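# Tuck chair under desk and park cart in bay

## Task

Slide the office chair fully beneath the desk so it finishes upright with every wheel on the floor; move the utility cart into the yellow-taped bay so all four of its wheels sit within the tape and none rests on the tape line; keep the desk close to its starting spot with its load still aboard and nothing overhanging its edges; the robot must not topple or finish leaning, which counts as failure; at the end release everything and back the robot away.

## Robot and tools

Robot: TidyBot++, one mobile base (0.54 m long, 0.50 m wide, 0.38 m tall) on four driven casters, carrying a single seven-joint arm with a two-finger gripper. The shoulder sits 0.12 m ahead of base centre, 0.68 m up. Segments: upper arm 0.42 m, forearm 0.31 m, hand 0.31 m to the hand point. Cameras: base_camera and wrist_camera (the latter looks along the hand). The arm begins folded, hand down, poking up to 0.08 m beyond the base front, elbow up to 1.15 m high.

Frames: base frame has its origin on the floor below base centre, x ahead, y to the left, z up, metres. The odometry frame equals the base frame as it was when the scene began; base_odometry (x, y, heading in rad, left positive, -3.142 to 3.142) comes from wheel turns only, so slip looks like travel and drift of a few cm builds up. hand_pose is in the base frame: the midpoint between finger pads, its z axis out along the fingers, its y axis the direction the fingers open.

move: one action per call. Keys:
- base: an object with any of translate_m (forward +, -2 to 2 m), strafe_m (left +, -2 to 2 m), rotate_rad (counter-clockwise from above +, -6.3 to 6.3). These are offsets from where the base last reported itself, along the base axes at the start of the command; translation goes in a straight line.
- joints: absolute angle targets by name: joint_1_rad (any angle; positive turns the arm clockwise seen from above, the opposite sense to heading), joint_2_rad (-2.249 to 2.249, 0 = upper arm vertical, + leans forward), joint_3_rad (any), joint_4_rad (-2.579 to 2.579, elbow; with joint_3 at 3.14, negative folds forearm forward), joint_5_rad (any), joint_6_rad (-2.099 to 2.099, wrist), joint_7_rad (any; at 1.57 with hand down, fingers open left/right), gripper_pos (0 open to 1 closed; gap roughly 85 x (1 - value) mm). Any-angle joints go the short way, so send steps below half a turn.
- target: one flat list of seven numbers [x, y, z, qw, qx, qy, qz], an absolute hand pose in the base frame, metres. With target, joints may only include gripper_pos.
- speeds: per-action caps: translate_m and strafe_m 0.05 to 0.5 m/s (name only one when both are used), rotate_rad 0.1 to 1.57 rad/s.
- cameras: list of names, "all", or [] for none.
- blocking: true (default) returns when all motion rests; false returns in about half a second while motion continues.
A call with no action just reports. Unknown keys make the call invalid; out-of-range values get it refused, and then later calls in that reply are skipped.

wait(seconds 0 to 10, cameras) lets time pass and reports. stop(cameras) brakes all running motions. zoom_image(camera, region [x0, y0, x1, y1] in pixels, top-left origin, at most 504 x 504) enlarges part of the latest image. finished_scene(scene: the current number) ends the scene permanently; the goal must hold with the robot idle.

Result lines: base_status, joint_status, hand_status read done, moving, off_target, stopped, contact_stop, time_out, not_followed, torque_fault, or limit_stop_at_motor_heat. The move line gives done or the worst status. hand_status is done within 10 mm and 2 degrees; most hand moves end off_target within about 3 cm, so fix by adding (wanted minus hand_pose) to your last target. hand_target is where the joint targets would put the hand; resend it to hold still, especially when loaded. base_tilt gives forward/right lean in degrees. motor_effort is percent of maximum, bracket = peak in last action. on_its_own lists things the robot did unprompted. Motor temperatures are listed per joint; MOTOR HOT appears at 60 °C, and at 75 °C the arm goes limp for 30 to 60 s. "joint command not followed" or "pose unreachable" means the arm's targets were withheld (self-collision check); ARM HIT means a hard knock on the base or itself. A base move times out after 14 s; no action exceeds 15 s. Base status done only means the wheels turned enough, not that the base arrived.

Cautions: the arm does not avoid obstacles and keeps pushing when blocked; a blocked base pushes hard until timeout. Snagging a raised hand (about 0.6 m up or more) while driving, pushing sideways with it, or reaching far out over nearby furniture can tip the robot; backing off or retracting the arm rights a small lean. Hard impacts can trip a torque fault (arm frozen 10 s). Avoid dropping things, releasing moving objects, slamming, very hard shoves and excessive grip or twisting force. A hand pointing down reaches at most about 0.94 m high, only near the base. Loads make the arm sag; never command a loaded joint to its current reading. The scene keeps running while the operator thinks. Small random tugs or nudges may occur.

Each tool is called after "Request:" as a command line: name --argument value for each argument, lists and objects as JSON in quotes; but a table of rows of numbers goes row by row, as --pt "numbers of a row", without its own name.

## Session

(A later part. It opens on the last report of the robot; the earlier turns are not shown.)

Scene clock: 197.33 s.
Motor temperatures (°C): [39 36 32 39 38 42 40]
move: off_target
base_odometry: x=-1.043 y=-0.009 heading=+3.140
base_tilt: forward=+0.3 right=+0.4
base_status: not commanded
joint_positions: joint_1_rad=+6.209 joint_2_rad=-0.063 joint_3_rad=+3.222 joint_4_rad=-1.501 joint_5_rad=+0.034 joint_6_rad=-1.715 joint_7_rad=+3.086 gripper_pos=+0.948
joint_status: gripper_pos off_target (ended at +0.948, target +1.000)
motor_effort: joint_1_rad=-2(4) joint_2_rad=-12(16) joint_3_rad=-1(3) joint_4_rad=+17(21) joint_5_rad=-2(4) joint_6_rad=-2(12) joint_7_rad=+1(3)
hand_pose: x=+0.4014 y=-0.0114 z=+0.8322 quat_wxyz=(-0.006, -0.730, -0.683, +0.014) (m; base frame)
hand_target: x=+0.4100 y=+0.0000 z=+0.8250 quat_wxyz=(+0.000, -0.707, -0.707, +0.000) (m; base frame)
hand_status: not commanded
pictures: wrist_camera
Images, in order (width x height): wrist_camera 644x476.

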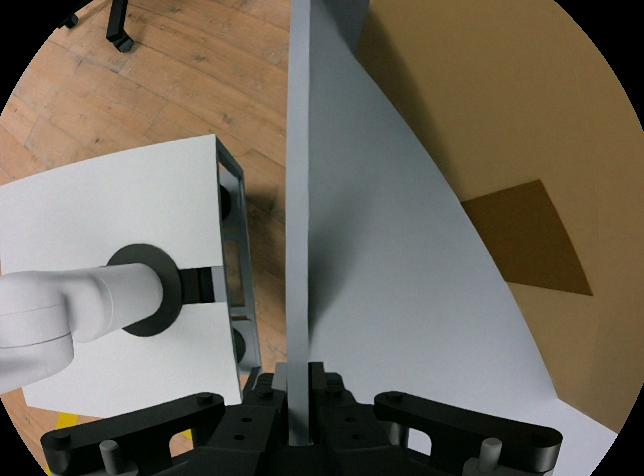

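Request:
move --base '{"translate_m":-0.5,"strafe_m":-0.3}' --speeds '{"translate_m":0.15}'

Request:
move --base '{"rotate_rad":-0.6}' --speeds '{"rotate_rad":0.2}'

Scene clock: 209.90 s.
Motor temperatures (°C): [39 36 32 39 38 42 40]
move: done
base_odometry: x=-0.543 y=+0.291 heading=+3.140
base_tilt: forward=+0.3 right=+0.3
base_status: done
joint_positions: joint_1_rad=+6.187 joint_2_rad=-0.072 joint_3_rad=+3.198 joint_4_rad=-1.510 joint_5_rad=+0.011 joint_6_rad=-1.695 joint_7_rad=+3.127 gripper_pos=+0.948
joint_status: not commanded
motor_effort: joint_1_rad=+3(7) joint_2_rad=-11(20) joint_3_rad=+5(9) joint_4_rad=+16(21) joint_5_rad=+2(7) joint_6_rad=+2(12) joint_7_rad=-3(7)
hand_pose: x=+0.4035 y=+0.0086 z=+0.8320 quat_wxyz=(-0.006, -0.699, -0.715, -0.001) (m; base frame)
hand_target: x=+0.4100 y=+0.0000 z=+0.8250 quat_wxyz=(+0.000, -0.707, -0.707, +0.000) (m; base frame)
hand_status: not commanded
pictures: base_camera, wrist_camera
Images, in order (width x height): base_camera 644x364, wrist_camera 644x476.

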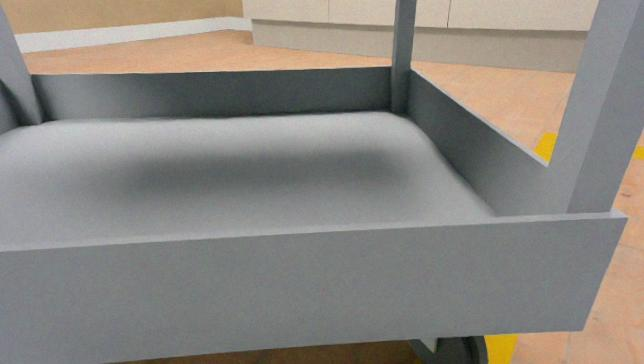

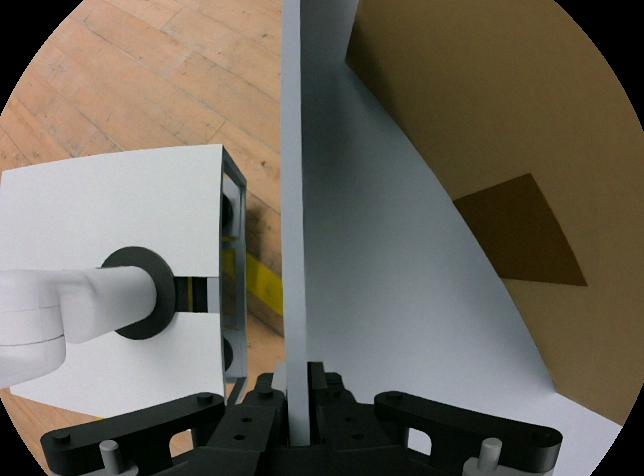

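Scene clock: 213.53 s.
Motor temperatures (°C): [39 36 32 39 38 42 40]
move: done
base_odometry: x=-0.543 y=+0.291 heading=+2.540
base_tilt: forward=+0.3 right=+0.3
base_status: done
joint_positions: joint_1_rad=+6.214 joint_2_rad=-0.060 joint_3_rad=+3.220 joint_4_rad=-1.498 joint_5_rad=+0.000 joint_6_rad=-1.684 joint_7_rad=+3.155 gripper_pos=+0.948
joint_status: not commanded
motor_effort: joint_1_rad=-2(13) joint_2_rad=-17(19) joint_3_rad=-1(15) joint_4_rad=+12(22) joint_5_rad=-1(9) joint_6_rad=-3(12) joint_7_rad=+2(14)
hand_pose: x=+0.4124 y=-0.0016 z=+0.8321 quat_wxyz=(-0.005, -0.705, -0.709, -0.009) (m; base frame)
hand_target: x=+0.4100 y=+0.0000 z=+0.8250 quat_wxyz=(+0.000, -0.707, -0.707, +0.000) (m; base frame)
hand_status: not commanded
pictures: base_camera, wrist_camera
Images, in order (width x height): base_camera 644x364, wrist_camera 644x476.

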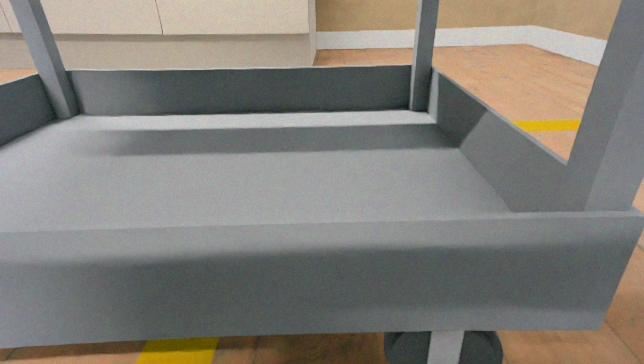

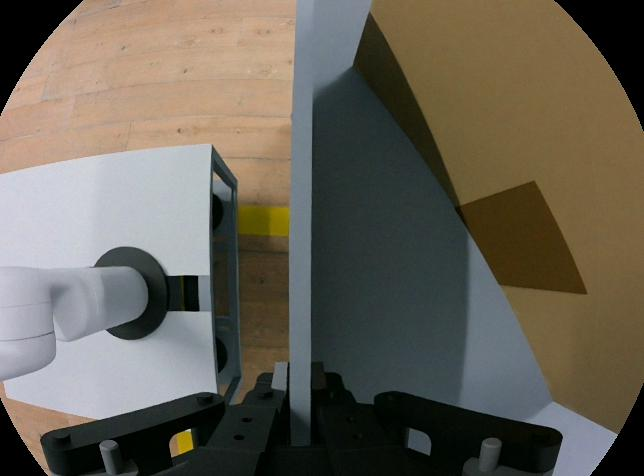

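Request:
move --base '{"translate_m":-0.08,"strafe_m":-0.52}' --speeds '{"translate_m":0.15}'

Scene clock: 228.20 s.
Motor temperatures (°C): [39 36 32 39 38 42 40]
move: done
base_odometry: x=-0.182 y=+0.675 heading=+2.539
base_tilt: forward=+0.3 right=+0.4
base_status: done
joint_positions: joint_1_rad=+6.202 joint_2_rad=-0.062 joint_3_rad=+3.213 joint_4_rad=-1.500 joint_5_rad=+0.006 joint_6_rad=-1.688 joint_7_rad=+3.155 gripper_pos=+0.948
joint_status: not commanded
motor_effort: joint_1_rad=+0(5) joint_2_rad=-13(18) joint_3_rad=+2(7) joint_4_rad=+15(18) joint_5_rad=+1(7) joint_6_rad=+1(7) joint_7_rad=-6(7)
hand_pose: x=+0.4101 y=+0.0017 z=+0.8321 quat_wxyz=(-0.006, -0.699, -0.715, -0.005) (m; base frame)
hand_target: x=+0.4100 y=+0.0000 z=+0.8250 quat_wxyz=(+0.000, -0.707, -0.707, +0.000) (m; base frame)
hand_status: not commanded
pictures: base_camera, wrist_camera
Images, in order (width x height): base_camera 644x364, wrist_camera 644x476.

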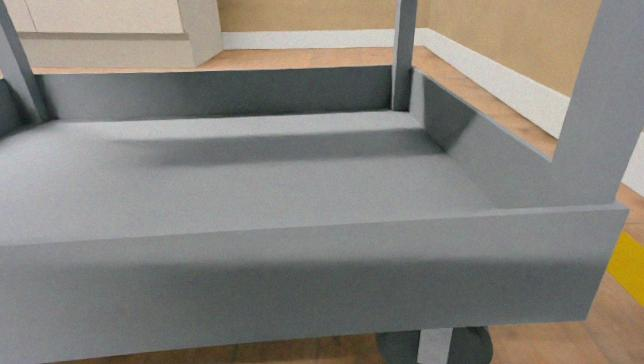

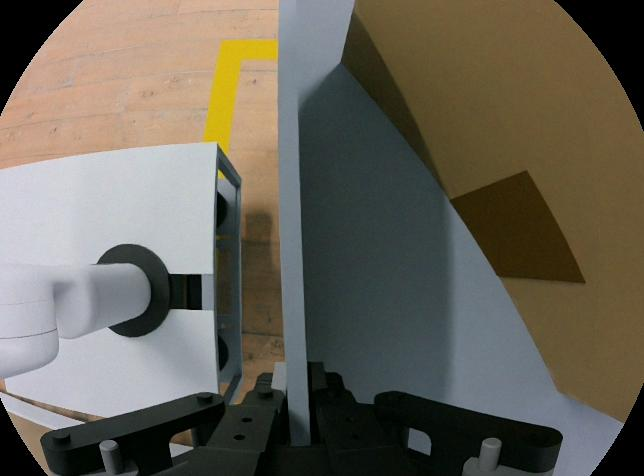

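Request:
move --joints '{"gripper_pos":0}' --cameras '[]'

Request:
move --target '[0.38, 0, 0.945, 0, 0.707, 0.707, 0]' --cameras '[]'

Request:
move --base '{"translate_m":-0.5}' --cameras '["base_camera"]'

Request:
move --joints '{"joint_1_rad":0,"joint_2_rad":-0.6,"joint_3_rad":3.14,"joint_4_rad":-1.7,"joint_5_rad":0,"joint_6_rad":-1.1,"joint_7_rad":1.57}'

Scene clock: 239.00 s.
Motor temperatures (°C): [39 36 32 39 38 42 40]
move: done
base_odometry: x=-0.182 y=+0.675 heading=+2.539
base_tilt: forward=+0.3 right=+0.4
base_status: not commanded
joint_positions: joint_1_rad=+6.202 joint_2_rad=-0.062 joint_3_rad=+3.213 joint_4_rad=-1.502 joint_5_rad=+0.006 joint_6_rad=-1.688 joint_7_rad=+3.153 gripper_pos=+0.000
joint_status: all done
motor_effort: joint_1_rad=-1(1) joint_2_rad=-15(16) joint_3_rad=+0(2) joint_4_rad=+18(18) joint_5_rad=+1(1) joint_6_rad=+0(2) joint_7_rad=+0(5)
hand_pose: x=+0.4097 y=+0.0017 z=+0.8316 quat_wxyz=(-0.005, -0.700, -0.714, -0.004) (m; base frame)
hand_target: x=+0.4100 y=+0.0000 z=+0.8250 quat_wxyz=(+0.000, -0.707, -0.707, +0.000) (m; base frame)
hand_status: not commanded
pictures: none
No camera images: "cameras" was empty.

Scene clock: 240.60 s.
Motor temperatures (°C): [39 36 32 39 38 42 40]
move: off_target
base_odometry: x=-0.182 y=+0.675 heading=+2.539
base_tilt: forward=+0.3 right=+0.3
base_status: not commanded
joint_positions: joint_1_rad=+6.203 joint_2_rad=-0.056 joint_3_rad=+3.213 joint_4_rad=-1.122 joint_5_rad=+0.006 joint_6_rad=-2.012 joint_7_rad=+3.153 gripper_pos=+0.000
joint_status: not commanded
motor_effort: joint_1_rad=-1(1) joint_2_rad=-14(16) joint_3_rad=+0(1) joint_4_rad=+16(19) joint_5_rad=+1(1) joint_6_rad=+1(1) joint_7_rad=+0(2)
hand_pose: x=+0.3913 y=+0.0010 z=+0.9433 quat_wxyz=(-0.023, -0.701, -0.713, -0.022) (m; base frame)
hand_target: x=+0.3800 y=+0.0000 z=+0.9450 quat_wxyz=(+0.000, -0.707, -0.707, +0.000) (m; base frame)
hand_status: off_target (0.011 m and 3.7 deg from the pose sent, 0.117 m and 1.4 deg at the start)
pictures: none
No camera images: "cameras" was empty.

Scene clock: 242.87 s.
Motor temperatures (°C): [39 36 32 39 38 42 40]
move: done
base_odometry: x=+0.230 y=+0.392 heading=+2.540
base_tilt: forward=+0.3 right=+0.3
base_status: done
joint_positions: joint_1_rad=+6.204 joint_2_rad=-0.045 joint_3_rad=+3.213 joint_4_rad=-1.120 joint_5_rad=+0.006 joint_6_rad=-2.023 joint_7_rad=+3.153 gripper_pos=+0.000
joint_status: not commanded
motor_effort: joint_1_rad=-1(1) joint_2_rad=-14(18) joint_3_rad=+0(1) joint_4_rad=+16(17) joint_5_rad=+0(1) joint_6_rad=+0(2) joint_7_rad=+0(2)
hand_pose: x=+0.3910 y=+0.0009 z=+0.9407 quat_wxyz=(-0.016, -0.701, -0.712, -0.015) (m; base frame)
hand_target: x=+0.3800 y=+0.0000 z=+0.9450 quat_wxyz=(+0.000, -0.707, -0.707, +0.000) (m; base frame)
hand_status: not commanded
pictures: base_camera
Images, in order (width x height): base_camera 644x364.

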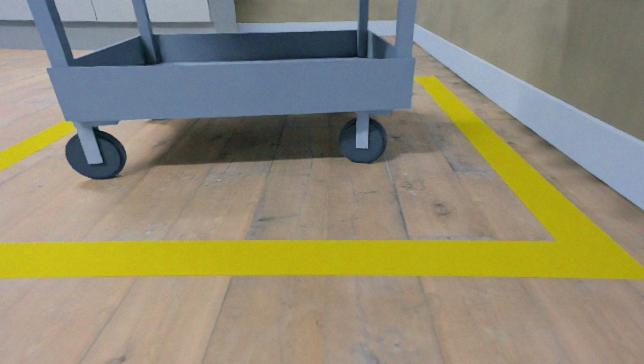

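Scene clock: 245.33 s.
Motor temperatures (°C): [39 36 32 39 38 42 40]
move: done
base_odometry: x=+0.230 y=+0.392 heading=+2.540
base_tilt: forward=+0.3 right=+0.3
base_status: not commanded
joint_positions: joint_1_rad=+6.268 joint_2_rad=-0.588 joint_3_rad=+3.163 joint_4_rad=-1.675 joint_5_rad=+0.006 joint_6_rad=-1.166 joint_7_rad=+1.635 gripper_pos=+0.000
joint_status: all done
motor_effort: joint_1_rad=-1(2) joint_2_rad=+2(16) joint_3_rad=+1(2) joint_4_rad=+20(21) joint_5_rad=+1(2) joint_6_rad=+7(7) joint_7_rad=+1(3)
hand_pose: x=+0.4059 y=-0.0049 z=+0.9817 quat_wxyz=(-0.012, -0.903, -0.025, -0.429) (m; base frame)
hand_target: x=+0.4132 y=+0.0020 z=+0.9885 quat_wxyz=(+0.000, -0.891, +0.000, -0.454) (m; base frame)
hand_status: not commanded
pictures: base_camera, wrist_camera
Images, in order (width x height): base_camera 644x364, wrist_camera 644x476.

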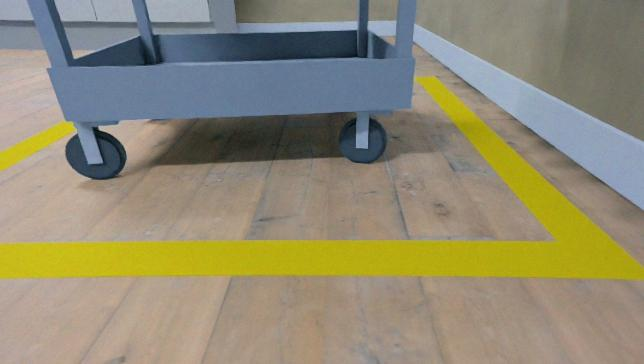

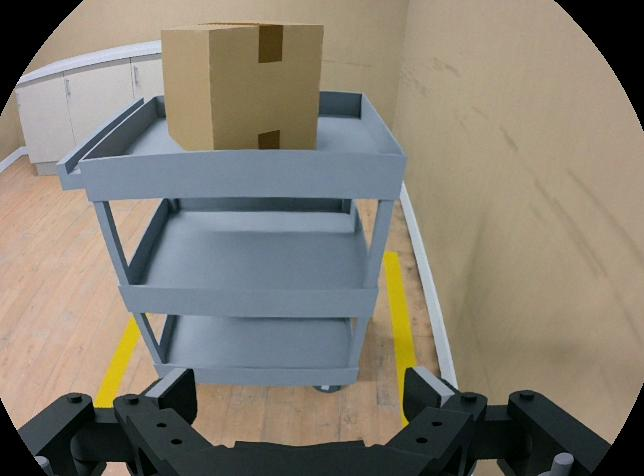

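Request:
move --base '{"translate_m":0.893,"strafe_m":1.756}' --joints '{"joint_2_rad":-0.9}' --cameras '[]'

Request:
move --base '{"rotate_rad":3.14}' --joints '{"joint_6_rad":-1.5}'

Scene clock: 268.07 s.
Motor temperatures (°C): [39 36 32 39 38 42 40]
move: done
base_odometry: x=-1.500 y=-0.551 heading=+2.540
base_tilt: forward=+0.2 right=+0.3
base_status: done
joint_positions: joint_1_rad=+6.274 joint_2_rad=-0.895 joint_3_rad=+3.155 joint_4_rad=-1.678 joint_5_rad=+0.006 joint_6_rad=-1.162 joint_7_rad=+1.632 gripper_pos=+0.000
joint_status: all done
motor_effort: joint_1_rad=-1(2) joint_2_rad=+14(17) joint_3_rad=+1(2) joint_4_rad=+18(21) joint_5_rad=+0(1) joint_6_rad=+8(9) joint_7_rad=+1(2)
hand_pose: x=+0.3023 y=-0.0042 z=+1.0540 quat_wxyz=(-0.016, -0.826, -0.022, -0.563) (m; base frame)
hand_target: x=+0.3095 y=+0.0020 z=+1.0617 quat_wxyz=(+0.000, -0.813, +0.000, -0.582) (m; base frame)
hand_status: not commanded
pictures: none
No camera images: "cameras" was empty.

Scene clock: 271.37 s.
Motor temperatures (°C): [39 36 32 39 38 42 40]
move: done
base_odometry: x=-1.500 y=-0.551 heading=-0.603
base_tilt: forward=+0.3 right=+0.3
base_status: done
joint_positions: joint_1_rad=+6.274 joint_2_rad=-0.895 joint_3_rad=+3.155 joint_4_rad=-1.685 joint_5_rad=+0.006 joint_6_rad=-1.463 joint_7_rad=+1.632 gripper_pos=+0.000
joint_status: all done
motor_effort: joint_1_rad=-1(2) joint_2_rad=+14(15) joint_3_rad=+1(1) joint_4_rad=+17(19) joint_5_rad=+0(1) joint_6_rad=+6(9) joint_7_rad=+0(2)
hand_pose: x=+0.2557 y=-0.0035 z=+0.9703 quat_wxyz=(-0.011, -0.902, -0.025, -0.430) (m; base frame)
hand_target: x=+0.2470 y=+0.0018 z=+0.9549 quat_wxyz=(+0.000, -0.913, +0.000, -0.408) (m; base frame)
hand_status: not commanded
pictures: base_camera, wrist_camera
Images, in order (width x height): base_camera 644x364, wrist_camera 644x476.

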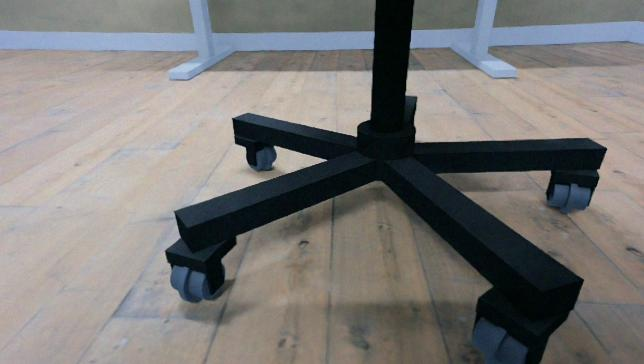

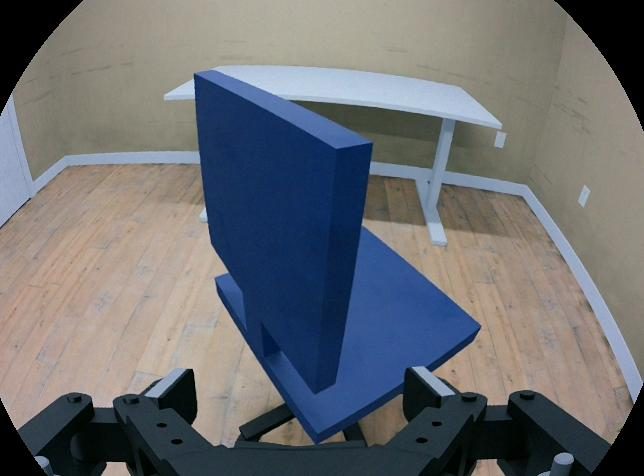

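Request:
move --joints '{"gripper_pos":1}' --base '{"strafe_m":0.15,"translate_m":-0.05}' --cameras '[]'

Request:
move --target '[0.46, 0.05, 0.78, 0, 1, 0, 0]'

Scene clock: 303.07 s.
Motor temperatures (°C): [39 36 32 39 38 42 40]
move: done
base_odometry: x=-1.456 y=-0.399 heading=-0.602
base_tilt: forward=+0.2 right=+0.3
base_status: done
joint_positions: joint_1_rad=+6.278 joint_2_rad=-0.895 joint_3_rad=+3.151 joint_4_rad=-1.685 joint_5_rad=+0.006 joint_6_rad=-1.463 joint_7_rad=+1.632 gripper_pos=+0.999
joint_status: all done
motor_effort: joint_1_rad=-1(2) joint_2_rad=+14(16) joint_3_rad=+1(2) joint_4_rad=+18(18) joint_5_rad=+0(1) joint_6_rad=+7(7) joint_7_rad=+2(2)
hand_pose: x=+0.2557 y=-0.0027 z=+0.9703 quat_wxyz=(-0.013, -0.902, -0.025, -0.430) (m; base frame)
hand_target: x=+0.2470 y=+0.0018 z=+0.9549 quat_wxyz=(+0.000, -0.913, +0.000, -0.408) (m; base frame)
hand_status: not commanded
pictures: none
No camera images: "cameras" was empty.

Scene clock: 305.33 s.
Motor temperatures (°C): [39 36 32 39 38 42 40]
move: off_target
base_odometry: x=-1.456 y=-0.399 heading=-0.602
base_tilt: forward=+0.3 right=+0.3
base_status: not commanded
joint_positions: joint_1_rad=+6.194 joint_2_rad=+0.059 joint_3_rad=+3.124 joint_4_rad=-1.561 joint_5_rad=+0.006 joint_6_rad=-1.471 joint_7_rad=+1.489 gripper_pos=+0.999
joint_status: not commanded
motor_effort: joint_1_rad=-1(1) joint_2_rad=-19(22) joint_3_rad=+0(1) joint_4_rad=+18(19) joint_5_rad=+1(1) joint_6_rad=+1(7) joint_7_rad=+1(2)
hand_pose: x=+0.4713 y=+0.0374 z=+0.7755 quat_wxyz=(+0.000, -1.000, -0.013, -0.026) (m; base frame)
hand_target: x=+0.4600 y=+0.0500 z=+0.7800 quat_wxyz=(+0.000, -1.000, +0.000, +0.000) (m; base frame)
hand_status: off_target (0.018 m and 3.3 deg from the pose sent, 0.284 m and 51.0 deg at the start)
pictures: base_camera, wrist_camera
Images, in order (width x height): base_camera 644x364, wrist_camera 644x476.

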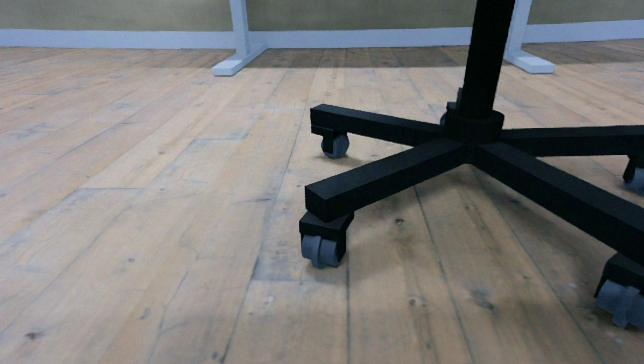

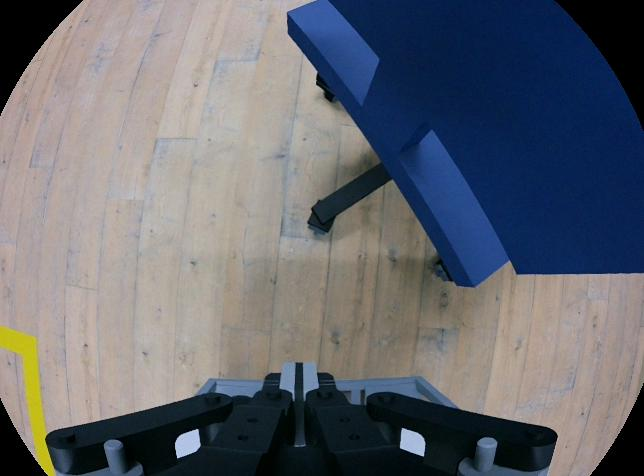

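Request:
move --base '{"translate_m":0.12}' --cameras '[]'

Request:
move --base '{"strafe_m":-0.4}' --speeds '{"strafe_m":0.1}'

Scene clock: 315.13 s.
Motor temperatures (°C): [39 36 32 39 38 42 40]
move: done
base_odometry: x=-1.357 y=-0.467 heading=-0.602
base_tilt: forward=+0.3 right=+0.3
base_status: done
joint_positions: joint_1_rad=+6.192 joint_2_rad=+0.072 joint_3_rad=+3.122 joint_4_rad=-1.556 joint_5_rad=+0.006 joint_6_rad=-1.477 joint_7_rad=+1.488 gripper_pos=+0.999
joint_status: not commanded
motor_effort: joint_1_rad=-1(1) joint_2_rad=-20(24) joint_3_rad=+0(1) joint_4_rad=+18(19) joint_5_rad=+1(1) joint_6_rad=+0(2) joint_7_rad=+2(2)
hand_pose: x=+0.4722 y=+0.0388 z=+0.7723 quat_wxyz=(-0.001, -1.000, -0.014, -0.018) (m; base frame)
hand_target: x=+0.4600 y=+0.0500 z=+0.7800 quat_wxyz=(+0.000, -1.000, +0.000, +0.000) (m; base frame)
hand_status: not commanded
pictures: none
No camera images: "cameras" was empty.

Scene clock: 319.67 s.
Motor temperatures (°C): [39 36 32 39 38 42 40]
move: done
base_odometry: x=-1.584 y=-0.797 heading=-0.602
base_tilt: forward=+0.3 right=+0.3
base_status: done
joint_positions: joint_1_rad=+6.173 joint_2_rad=+0.063 joint_3_rad=+3.086 joint_4_rad=-1.550 joint_5_rad=-0.009 joint_6_rad=-1.524 joint_7_rad=+1.482 gripper_pos=+0.999
joint_status: not commanded
motor_effort: joint_1_rad=-1(11) joint_2_rad=-19(22) joint_3_rad=+0(12) joint_4_rad=+18(26) joint_5_rad=+1(8) joint_6_rad=+0(9) joint_7_rad=+1(2)
hand_pose: x=+0.4550 y=+0.0599 z=+0.7771 quat_wxyz=(+0.007, -0.999, -0.038, -0.001) (m; base frame)
hand_target: x=+0.4600 y=+0.0500 z=+0.7800 quat_wxyz=(+0.000, -1.000, +0.000, +0.000) (m; base frame)
hand_status: not commanded
pictures: base_camera, wrist_camera
Images, in order (width x height): base_camera 644x364, wrist_camera 644x476.

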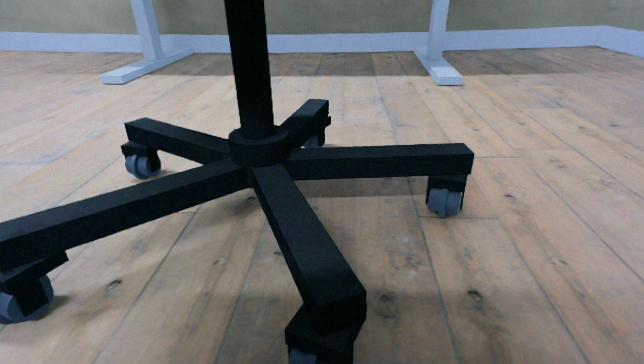

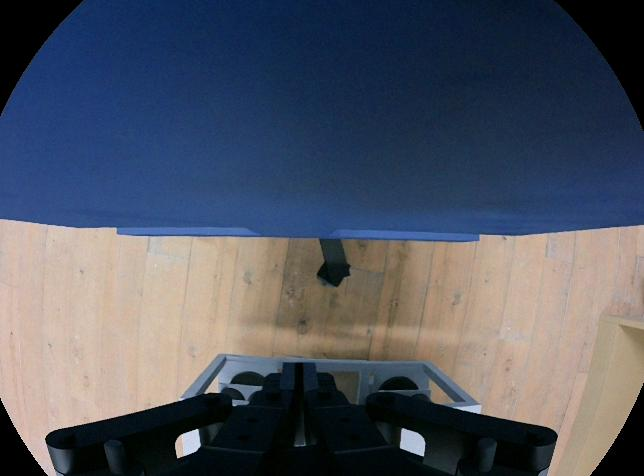

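Request:
move --target '[0.45, 0.06, 0.62, 0, 1, 0, 0]' --cameras '[]'

Request:
move --base '{"translate_m":0.5}' --speeds '{"translate_m":0.12}'

Scene clock: 333.10 s.
Motor temperatures (°C): [39 36 32 39 38 42 40]
move: off_target
base_odometry: x=-1.584 y=-0.797 heading=-0.602
base_tilt: forward=+0.3 right=+0.3
base_status: not commanded
joint_positions: joint_1_rad=+6.158 joint_2_rad=+0.145 joint_3_rad=+3.086 joint_4_rad=-1.935 joint_5_rad=-0.009 joint_6_rad=-1.084 joint_7_rad=+1.449 gripper_pos=+0.999
joint_status: not commanded
motor_effort: joint_1_rad=-1(1) joint_2_rad=-20(23) joint_3_rad=+0(0) joint_4_rad=+15(18) joint_5_rad=+1(1) joint_6_rad=+0(1) joint_7_rad=+1(2)
hand_pose: x=+0.4404 y=+0.0629 z=+0.6339 quat_wxyz=(+0.006, -1.000, -0.027, +0.012) (m; base frame)
hand_target: x=+0.4500 y=+0.0600 z=+0.6200 quat_wxyz=(+0.000, -1.000, +0.000, +0.000) (m; base frame)
hand_status: off_target (0.017 m and 3.5 deg from the pose sent, 0.157 m and 4.4 deg at the start)
pictures: none
No camera images: "cameras" was empty.

Scene clock: 337.83 s.
Motor temperatures (°C): [39 36 32 39 38 42 40]
move: done
base_odometry: x=-1.172 y=-1.080 heading=-0.603
base_tilt: forward=+0.3 right=+0.3
base_status: done
joint_positions: joint_1_rad=+6.142 joint_2_rad=+0.143 joint_3_rad=+3.086 joint_4_rad=-2.001 joint_5_rad=-0.009 joint_6_rad=-1.081 joint_7_rad=+1.435 gripper_pos=+0.999
joint_status: not commanded
motor_effort: joint_1_rad=-1(2) joint_2_rad=-17(21) joint_3_rad=+0(4) joint_4_rad=+21(28) joint_5_rad=+2(2) joint_6_rad=+5(11) joint_7_rad=+1(4)
hand_pose: x=+0.4101 y=+0.0623 z=+0.6179 quat_wxyz=(+0.001, -0.999, -0.028, +0.042) (m; base frame)
hand_target: x=+0.4500 y=+0.0600 z=+0.6200 quat_wxyz=(+0.000, -1.000, +0.000, +0.000) (m; base frame)
hand_status: not commanded
pictures: base_camera, wrist_camera
Images, in order (width x height): base_camera 644x364, wrist_camera 644x476.

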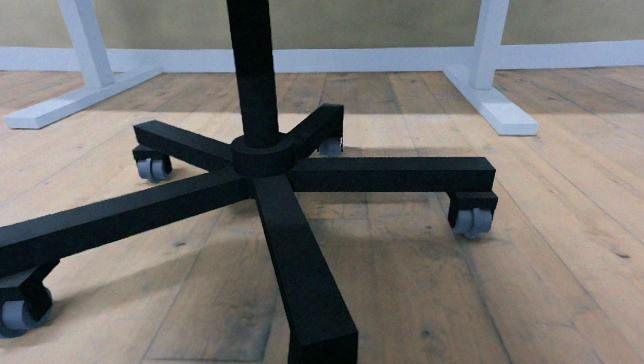

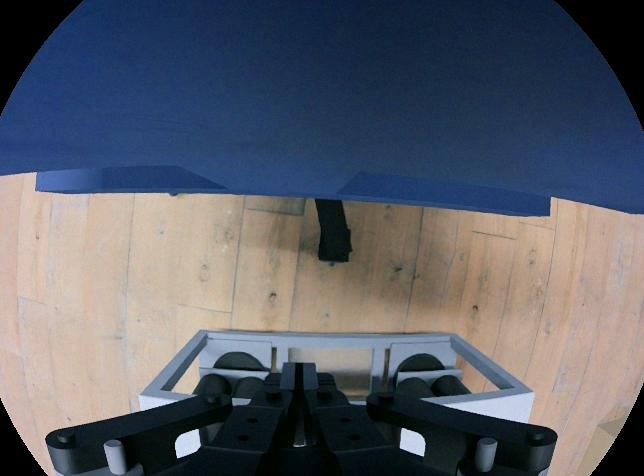

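Request:
move --base '{"translate_m":0.4}' --speeds '{"translate_m":0.12}'

Scene clock: 344.97 s.
Motor temperatures (°C): [39 36 32 39 38 42 40]
move: done
base_odometry: x=-0.842 y=-1.307 heading=-0.603
base_tilt: forward=+0.3 right=+0.3
base_status: done
joint_positions: joint_1_rad=+6.142 joint_2_rad=+0.141 joint_3_rad=+3.087 joint_4_rad=-2.012 joint_5_rad=-0.009 joint_6_rad=-1.081 joint_7_rad=+1.428 gripper_pos=+0.999
joint_status: not commanded
motor_effort: joint_1_rad=-1(2) joint_2_rad=-17(19) joint_3_rad=+0(2) joint_4_rad=+22(29) joint_5_rad=+2(3) joint_6_rad=+5(11) joint_7_rad=+2(5)
hand_pose: x=+0.4052 y=+0.0611 z=+0.6159 quat_wxyz=(+0.000, -0.999, -0.024, +0.046) (m; base frame)
hand_target: x=+0.4500 y=+0.0600 z=+0.6200 quat_wxyz=(+0.000, -1.000, +0.000, +0.000) (m; base frame)
hand_status: not commanded
pictures: base_camera, wrist_camera
Images, in order (width x height): base_camera 644x364, wrist_camera 644x476.

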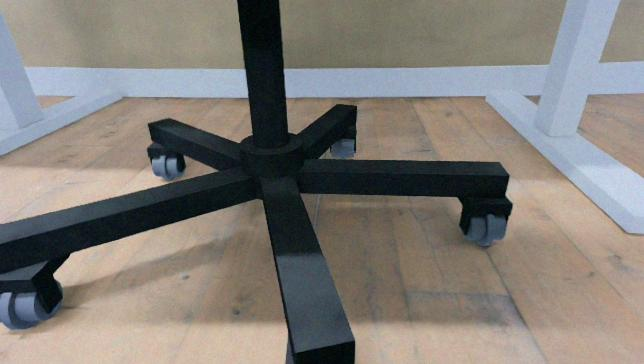

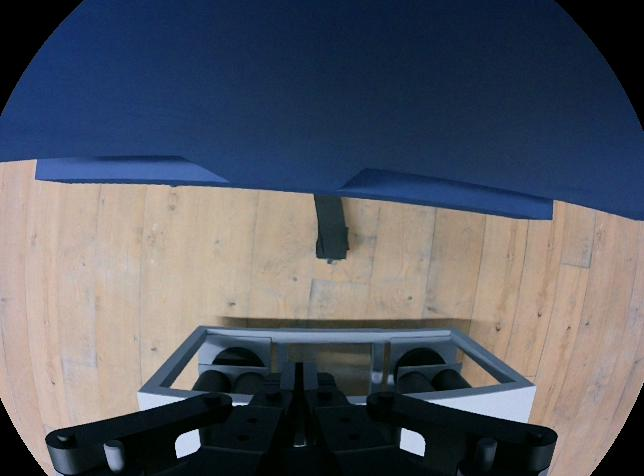

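Request:
move --base '{"translate_m":0.15}' --speeds '{"translate_m":0.1}' --cameras '[]'

Request:
move --base '{"translate_m":0.08}' --speeds '{"translate_m":0.06}'

Scene clock: 352.07 s.
Motor temperatures (°C): [39 36 32 39 38 42 40]
move: done
base_odometry: x=-0.719 y=-1.392 heading=-0.603
base_tilt: forward=+0.3 right=+0.3
base_status: done
joint_positions: joint_1_rad=+6.142 joint_2_rad=+0.140 joint_3_rad=+3.087 joint_4_rad=-2.016 joint_5_rad=-0.009 joint_6_rad=-1.081 joint_7_rad=+1.426 gripper_pos=+0.999
joint_status: not commanded
motor_effort: joint_1_rad=-1(2) joint_2_rad=-17(19) joint_3_rad=+0(2) joint_4_rad=+23(31) joint_5_rad=+2(3) joint_6_rad=+6(12) joint_7_rad=+2(4)
hand_pose: x=+0.4028 y=+0.0606 z=+0.6149 quat_wxyz=(+0.000, -0.999, -0.023, +0.049) (m; base frame)
hand_target: x=+0.4500 y=+0.0600 z=+0.6200 quat_wxyz=(+0.000, -1.000, +0.000, +0.000) (m; base frame)
hand_status: not commanded
pictures: none
No camera images: "cameras" was empty.

Scene clock: 355.60 s.
Motor temperatures (°C): [39 36 32 40 38 42 40]
move: time_out
base_odometry: x=-0.655 y=-1.436 heading=-0.602
base_tilt: forward=+0.2 right=+0.3
base_status: translate_m time_out (by the wheels' count: +0.078 of +0.080)
joint_positions: joint_1_rad=+6.109 joint_2_rad=+0.086 joint_3_rad=+3.070 joint_4_rad=-2.124 joint_5_rad=-0.020 joint_6_rad=-1.138 joint_7_rad=+1.420 gripper_pos=+0.999
joint_status: not commanded
motor_effort: joint_1_rad=+6(9) joint_2_rad=+0(17) joint_3_rad=+8(11) joint_4_rad=+43(49) joint_5_rad=+9(12) joint_6_rad=+19(27) joint_7_rad=+5(5)
hand_pose: x=+0.3341 y=+0.0614 z=+0.6089 quat_wxyz=(-0.009, -0.994, -0.042, +0.104) (m; base frame)
hand_target: x=+0.4500 y=+0.0600 z=+0.6200 quat_wxyz=(+0.000, -1.000, +0.000, +0.000) (m; base frame)
hand_status: not commanded
pictures: base_camera, wrist_camera
Images, in order (width x height): base_camera 644x364, wrist_camera 644x476.

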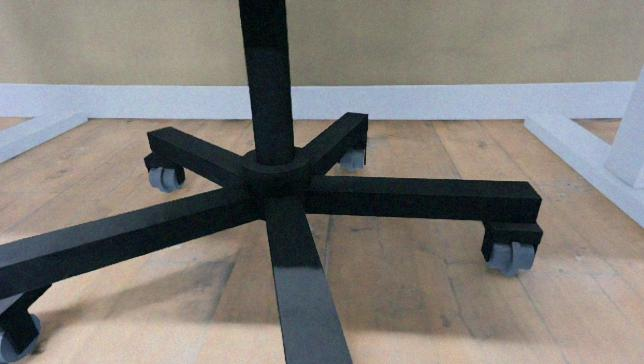

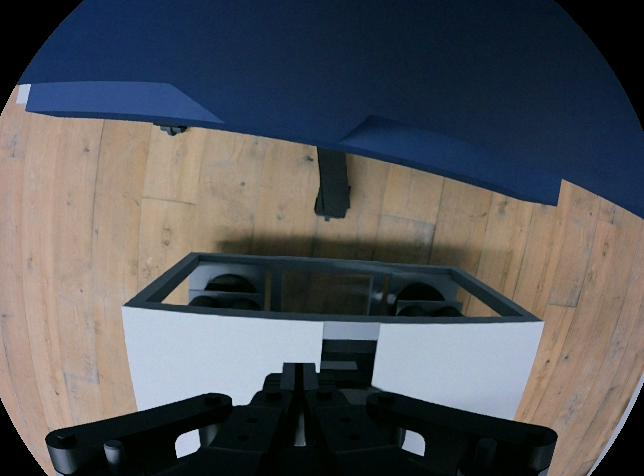

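Request:
move --base '{"translate_m":-0.15}' --cameras '[]'

Request:
move --base '{"strafe_m":-0.16}'

Request:
move --base '{"translate_m":0.12}' --speeds '{"translate_m":0.06}'

Scene clock: 361.43 s.
Motor temperatures (°C): [39 36 32 40 38 42 40]
move: done
base_odometry: x=-0.779 y=-1.351 heading=-0.602
base_tilt: forward=+0.3 right=+0.3
base_status: done
joint_positions: joint_1_rad=+6.135 joint_2_rad=+0.159 joint_3_rad=+3.087 joint_4_rad=-1.963 joint_5_rad=-0.008 joint_6_rad=-1.034 joint_7_rad=+1.420 gripper_pos=+0.999
joint_status: not commanded
motor_effort: joint_1_rad=-1(6) joint_2_rad=-20(24) joint_3_rad=+0(8) joint_4_rad=+15(42) joint_5_rad=+1(9) joint_6_rad=+0(20) joint_7_rad=+1(5)
hand_pose: x=+0.4409 y=+0.0703 z=+0.6215 quat_wxyz=(+0.006, -1.000, -0.024, +0.008) (m; base frame)
hand_target: x=+0.4500 y=+0.0600 z=+0.6200 quat_wxyz=(+0.000, -1.000, +0.000, +0.000) (m; base frame)
hand_status: not commanded
pictures: none
No camera images: "cameras" was empty.

Scene clock: 362.83 s.
Motor temperatures (°C): [39 36 32 40 38 42 40]
move: done
base_odometry: x=-0.870 y=-1.483 heading=-0.602
base_tilt: forward=+0.3 right=+0.3
base_status: done
joint_positions: joint_1_rad=+6.143 joint_2_rad=+0.159 joint_3_rad=+3.091 joint_4_rad=-1.963 joint_5_rad=-0.008 joint_6_rad=-1.034 joint_7_rad=+1.420 gripper_pos=+0.999
joint_status: not commanded
motor_effort: joint_1_rad=-1(3) joint_2_rad=-20(22) joint_3_rad=+0(2) joint_4_rad=+15(16) joint_5_rad=+1(2) joint_6_rad=+0(1) joint_7_rad=+0(2)
hand_pose: x=+0.4419 y=+0.0662 z=+0.6215 quat_wxyz=(+0.006, -1.000, -0.017, +0.008) (m; base frame)
hand_target: x=+0.4500 y=+0.0600 z=+0.6200 quat_wxyz=(+0.000, -1.000, +0.000, +0.000) (m; base frame)
hand_status: not commanded
pictures: base_camera, wrist_camera
Images, in order (width x height): base_camera 644x364, wrist_camera 644x476.

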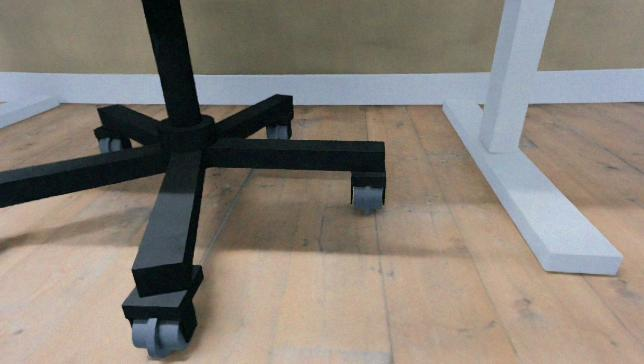

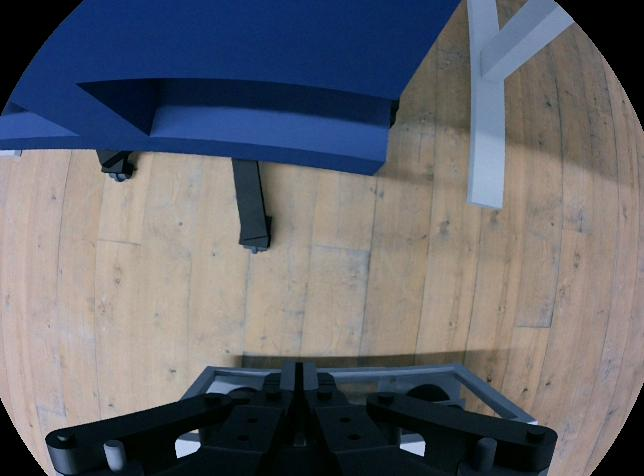

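Scene clock: 365.33 s.
Motor temperatures (°C): [39 36 32 40 38 42 40]
move: done
base_odometry: x=-0.772 y=-1.551 heading=-0.602
base_tilt: forward=+0.2 right=+0.3
base_status: done
joint_positions: joint_1_rad=+6.120 joint_2_rad=+0.101 joint_3_rad=+3.082 joint_4_rad=-2.096 joint_5_rad=-0.012 joint_6_rad=-1.123 joint_7_rad=+1.419 gripper_pos=+0.999
joint_status: not commanded
motor_effort: joint_1_rad=+5(6) joint_2_rad=-3(22) joint_3_rad=+7(8) joint_4_rad=+40(44) joint_5_rad=+9(10) joint_6_rad=+21(24) joint_7_rad=+5(5)
hand_pose: x=+0.3530 y=+0.0583 z=+0.6100 quat_wxyz=(-0.009, -0.995, -0.033, +0.089) (m; base frame)
hand_target: x=+0.4500 y=+0.0600 z=+0.6200 quat_wxyz=(+0.000, -1.000, +0.000, +0.000) (m; base frame)
hand_status: not commanded
pictures: base_camera, wrist_camera
Images, in order (width x height): base_camera 644x364, wrist_camera 644x476.

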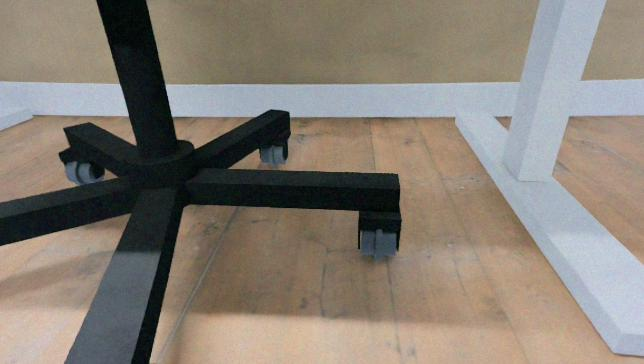

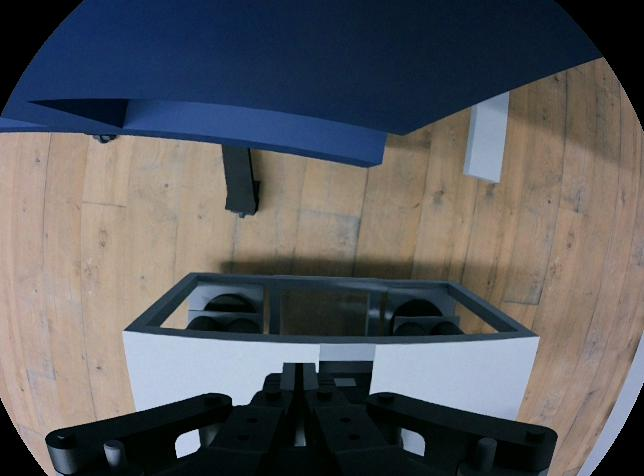

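Request:
move --base '{"translate_m":-0.6,"strafe_m":0.12}' --cameras '[]'

Request:
move --joints '{"joint_1_rad":0,"joint_2_rad":-0.6,"joint_3_rad":3.14,"joint_4_rad":-1.7,"joint_5_rad":0,"joint_6_rad":-1.1,"joint_7_rad":1.57}'

Request:
move --base '{"strafe_m":0.8}'

Scene clock: 374.83 s.
Motor temperatures (°C): [39 36 32 40 38 42 40]
move: done
base_odometry: x=-1.198 y=-1.112 heading=-0.602
base_tilt: forward=+0.3 right=+0.3
base_status: done
joint_positions: joint_1_rad=+6.138 joint_2_rad=+0.159 joint_3_rad=+3.090 joint_4_rad=-1.959 joint_5_rad=-0.006 joint_6_rad=-1.029 joint_7_rad=+1.418 gripper_pos=+0.999
joint_status: not commanded
motor_effort: joint_1_rad=-1(5) joint_2_rad=-21(24) joint_3_rad=+0(7) joint_4_rad=+15(38) joint_5_rad=+1(8) joint_6_rad=+0(21) joint_7_rad=+1(5)
hand_pose: x=+0.4444 y=+0.0684 z=+0.6226 quat_wxyz=(+0.006, -1.000, -0.021, +0.004) (m; base frame)
hand_target: x=+0.4500 y=+0.0600 z=+0.6200 quat_wxyz=(+0.000, -1.000, +0.000, +0.000) (m; base frame)
hand_status: not commanded
pictures: none
No camera images: "cameras" was empty.

Scene clock: 376.87 s.
Motor temperatures (°C): [39 36 32 40 38 42 40]
move: done
base_odometry: x=-1.198 y=-1.112 heading=-0.602
base_tilt: forward=+0.2 right=+0.3
base_status: not commanded
joint_positions: joint_1_rad=+6.268 joint_2_rad=-0.590 joint_3_rad=+3.117 joint_4_rad=-1.729 joint_5_rad=-0.006 joint_6_rad=-1.035 joint_7_rad=+1.507 gripper_pos=+0.999
joint_status: all done
motor_effort: joint_1_rad=-1(2) joint_2_rad=+1(23) joint_3_rad=+1(2) joint_4_rad=+21(21) joint_5_rad=+1(2) joint_6_rad=+7(8) joint_7_rad=+1(2)
hand_pose: x=+0.4262 y=+0.0180 z=+0.9858 quat_wxyz=(+0.020, -0.885, +0.010, -0.464) (m; base frame)
hand_target: x=+0.4132 y=+0.0020 z=+0.9884 quat_wxyz=(+0.000, -0.891, +0.000, -0.454) (m; base frame)
hand_status: not commanded
pictures: base_camera, wrist_camera
Images, in order (width x height): base_camera 644x364, wrist_camera 644x476.

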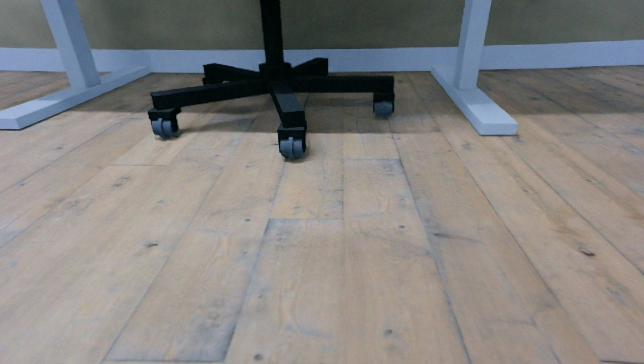

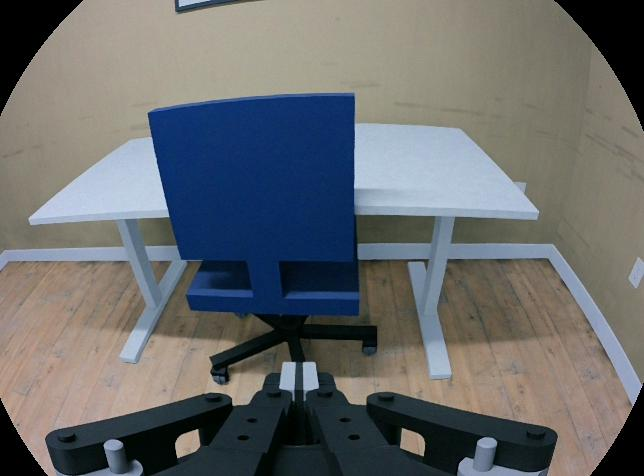

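Scene clock: 379.53 s.
Motor temperatures (°C): [39 36 32 40 38 42 40]
move: done
base_odometry: x=-0.745 y=-0.453 heading=-0.601
base_tilt: forward=+0.3 right=+0.3
base_status: done
joint_positions: joint_1_rad=+6.269 joint_2_rad=-0.590 joint_3_rad=+3.126 joint_4_rad=-1.729 joint_5_rad=-0.006 joint_6_rad=-1.035 joint_7_rad=+1.508 gripper_pos=+0.999
joint_status: not commanded
motor_effort: joint_1_rad=-1(1) joint_2_rad=+1(3) joint_3_rad=+1(3) joint_4_rad=+21(21) joint_5_rad=+1(2) joint_6_rad=+8(8) joint_7_rad=+1(2)
hand_pose: x=+0.4264 y=+0.0139 z=+0.9860 quat_wxyz=(+0.020, -0.885, +0.014, -0.464) (m; base frame)
hand_target: x=+0.4132 y=+0.0020 z=+0.9884 quat_wxyz=(+0.000, -0.891, +0.000, -0.454) (m; base frame)
hand_status: not commanded
pictures: base_camera, wrist_camera
Images, in order (width x height): base_camera 644x364, wrist_camera 644x476.

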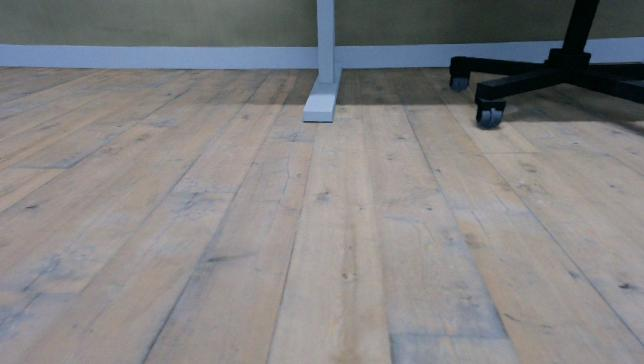

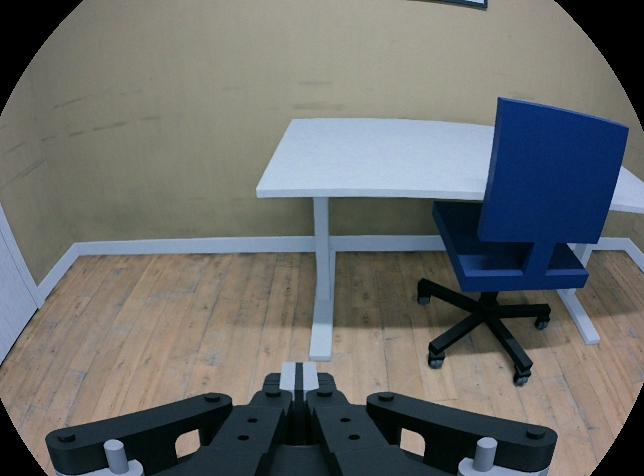

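Request:
finished_scene --scene 2

The scene is finished: the task was done.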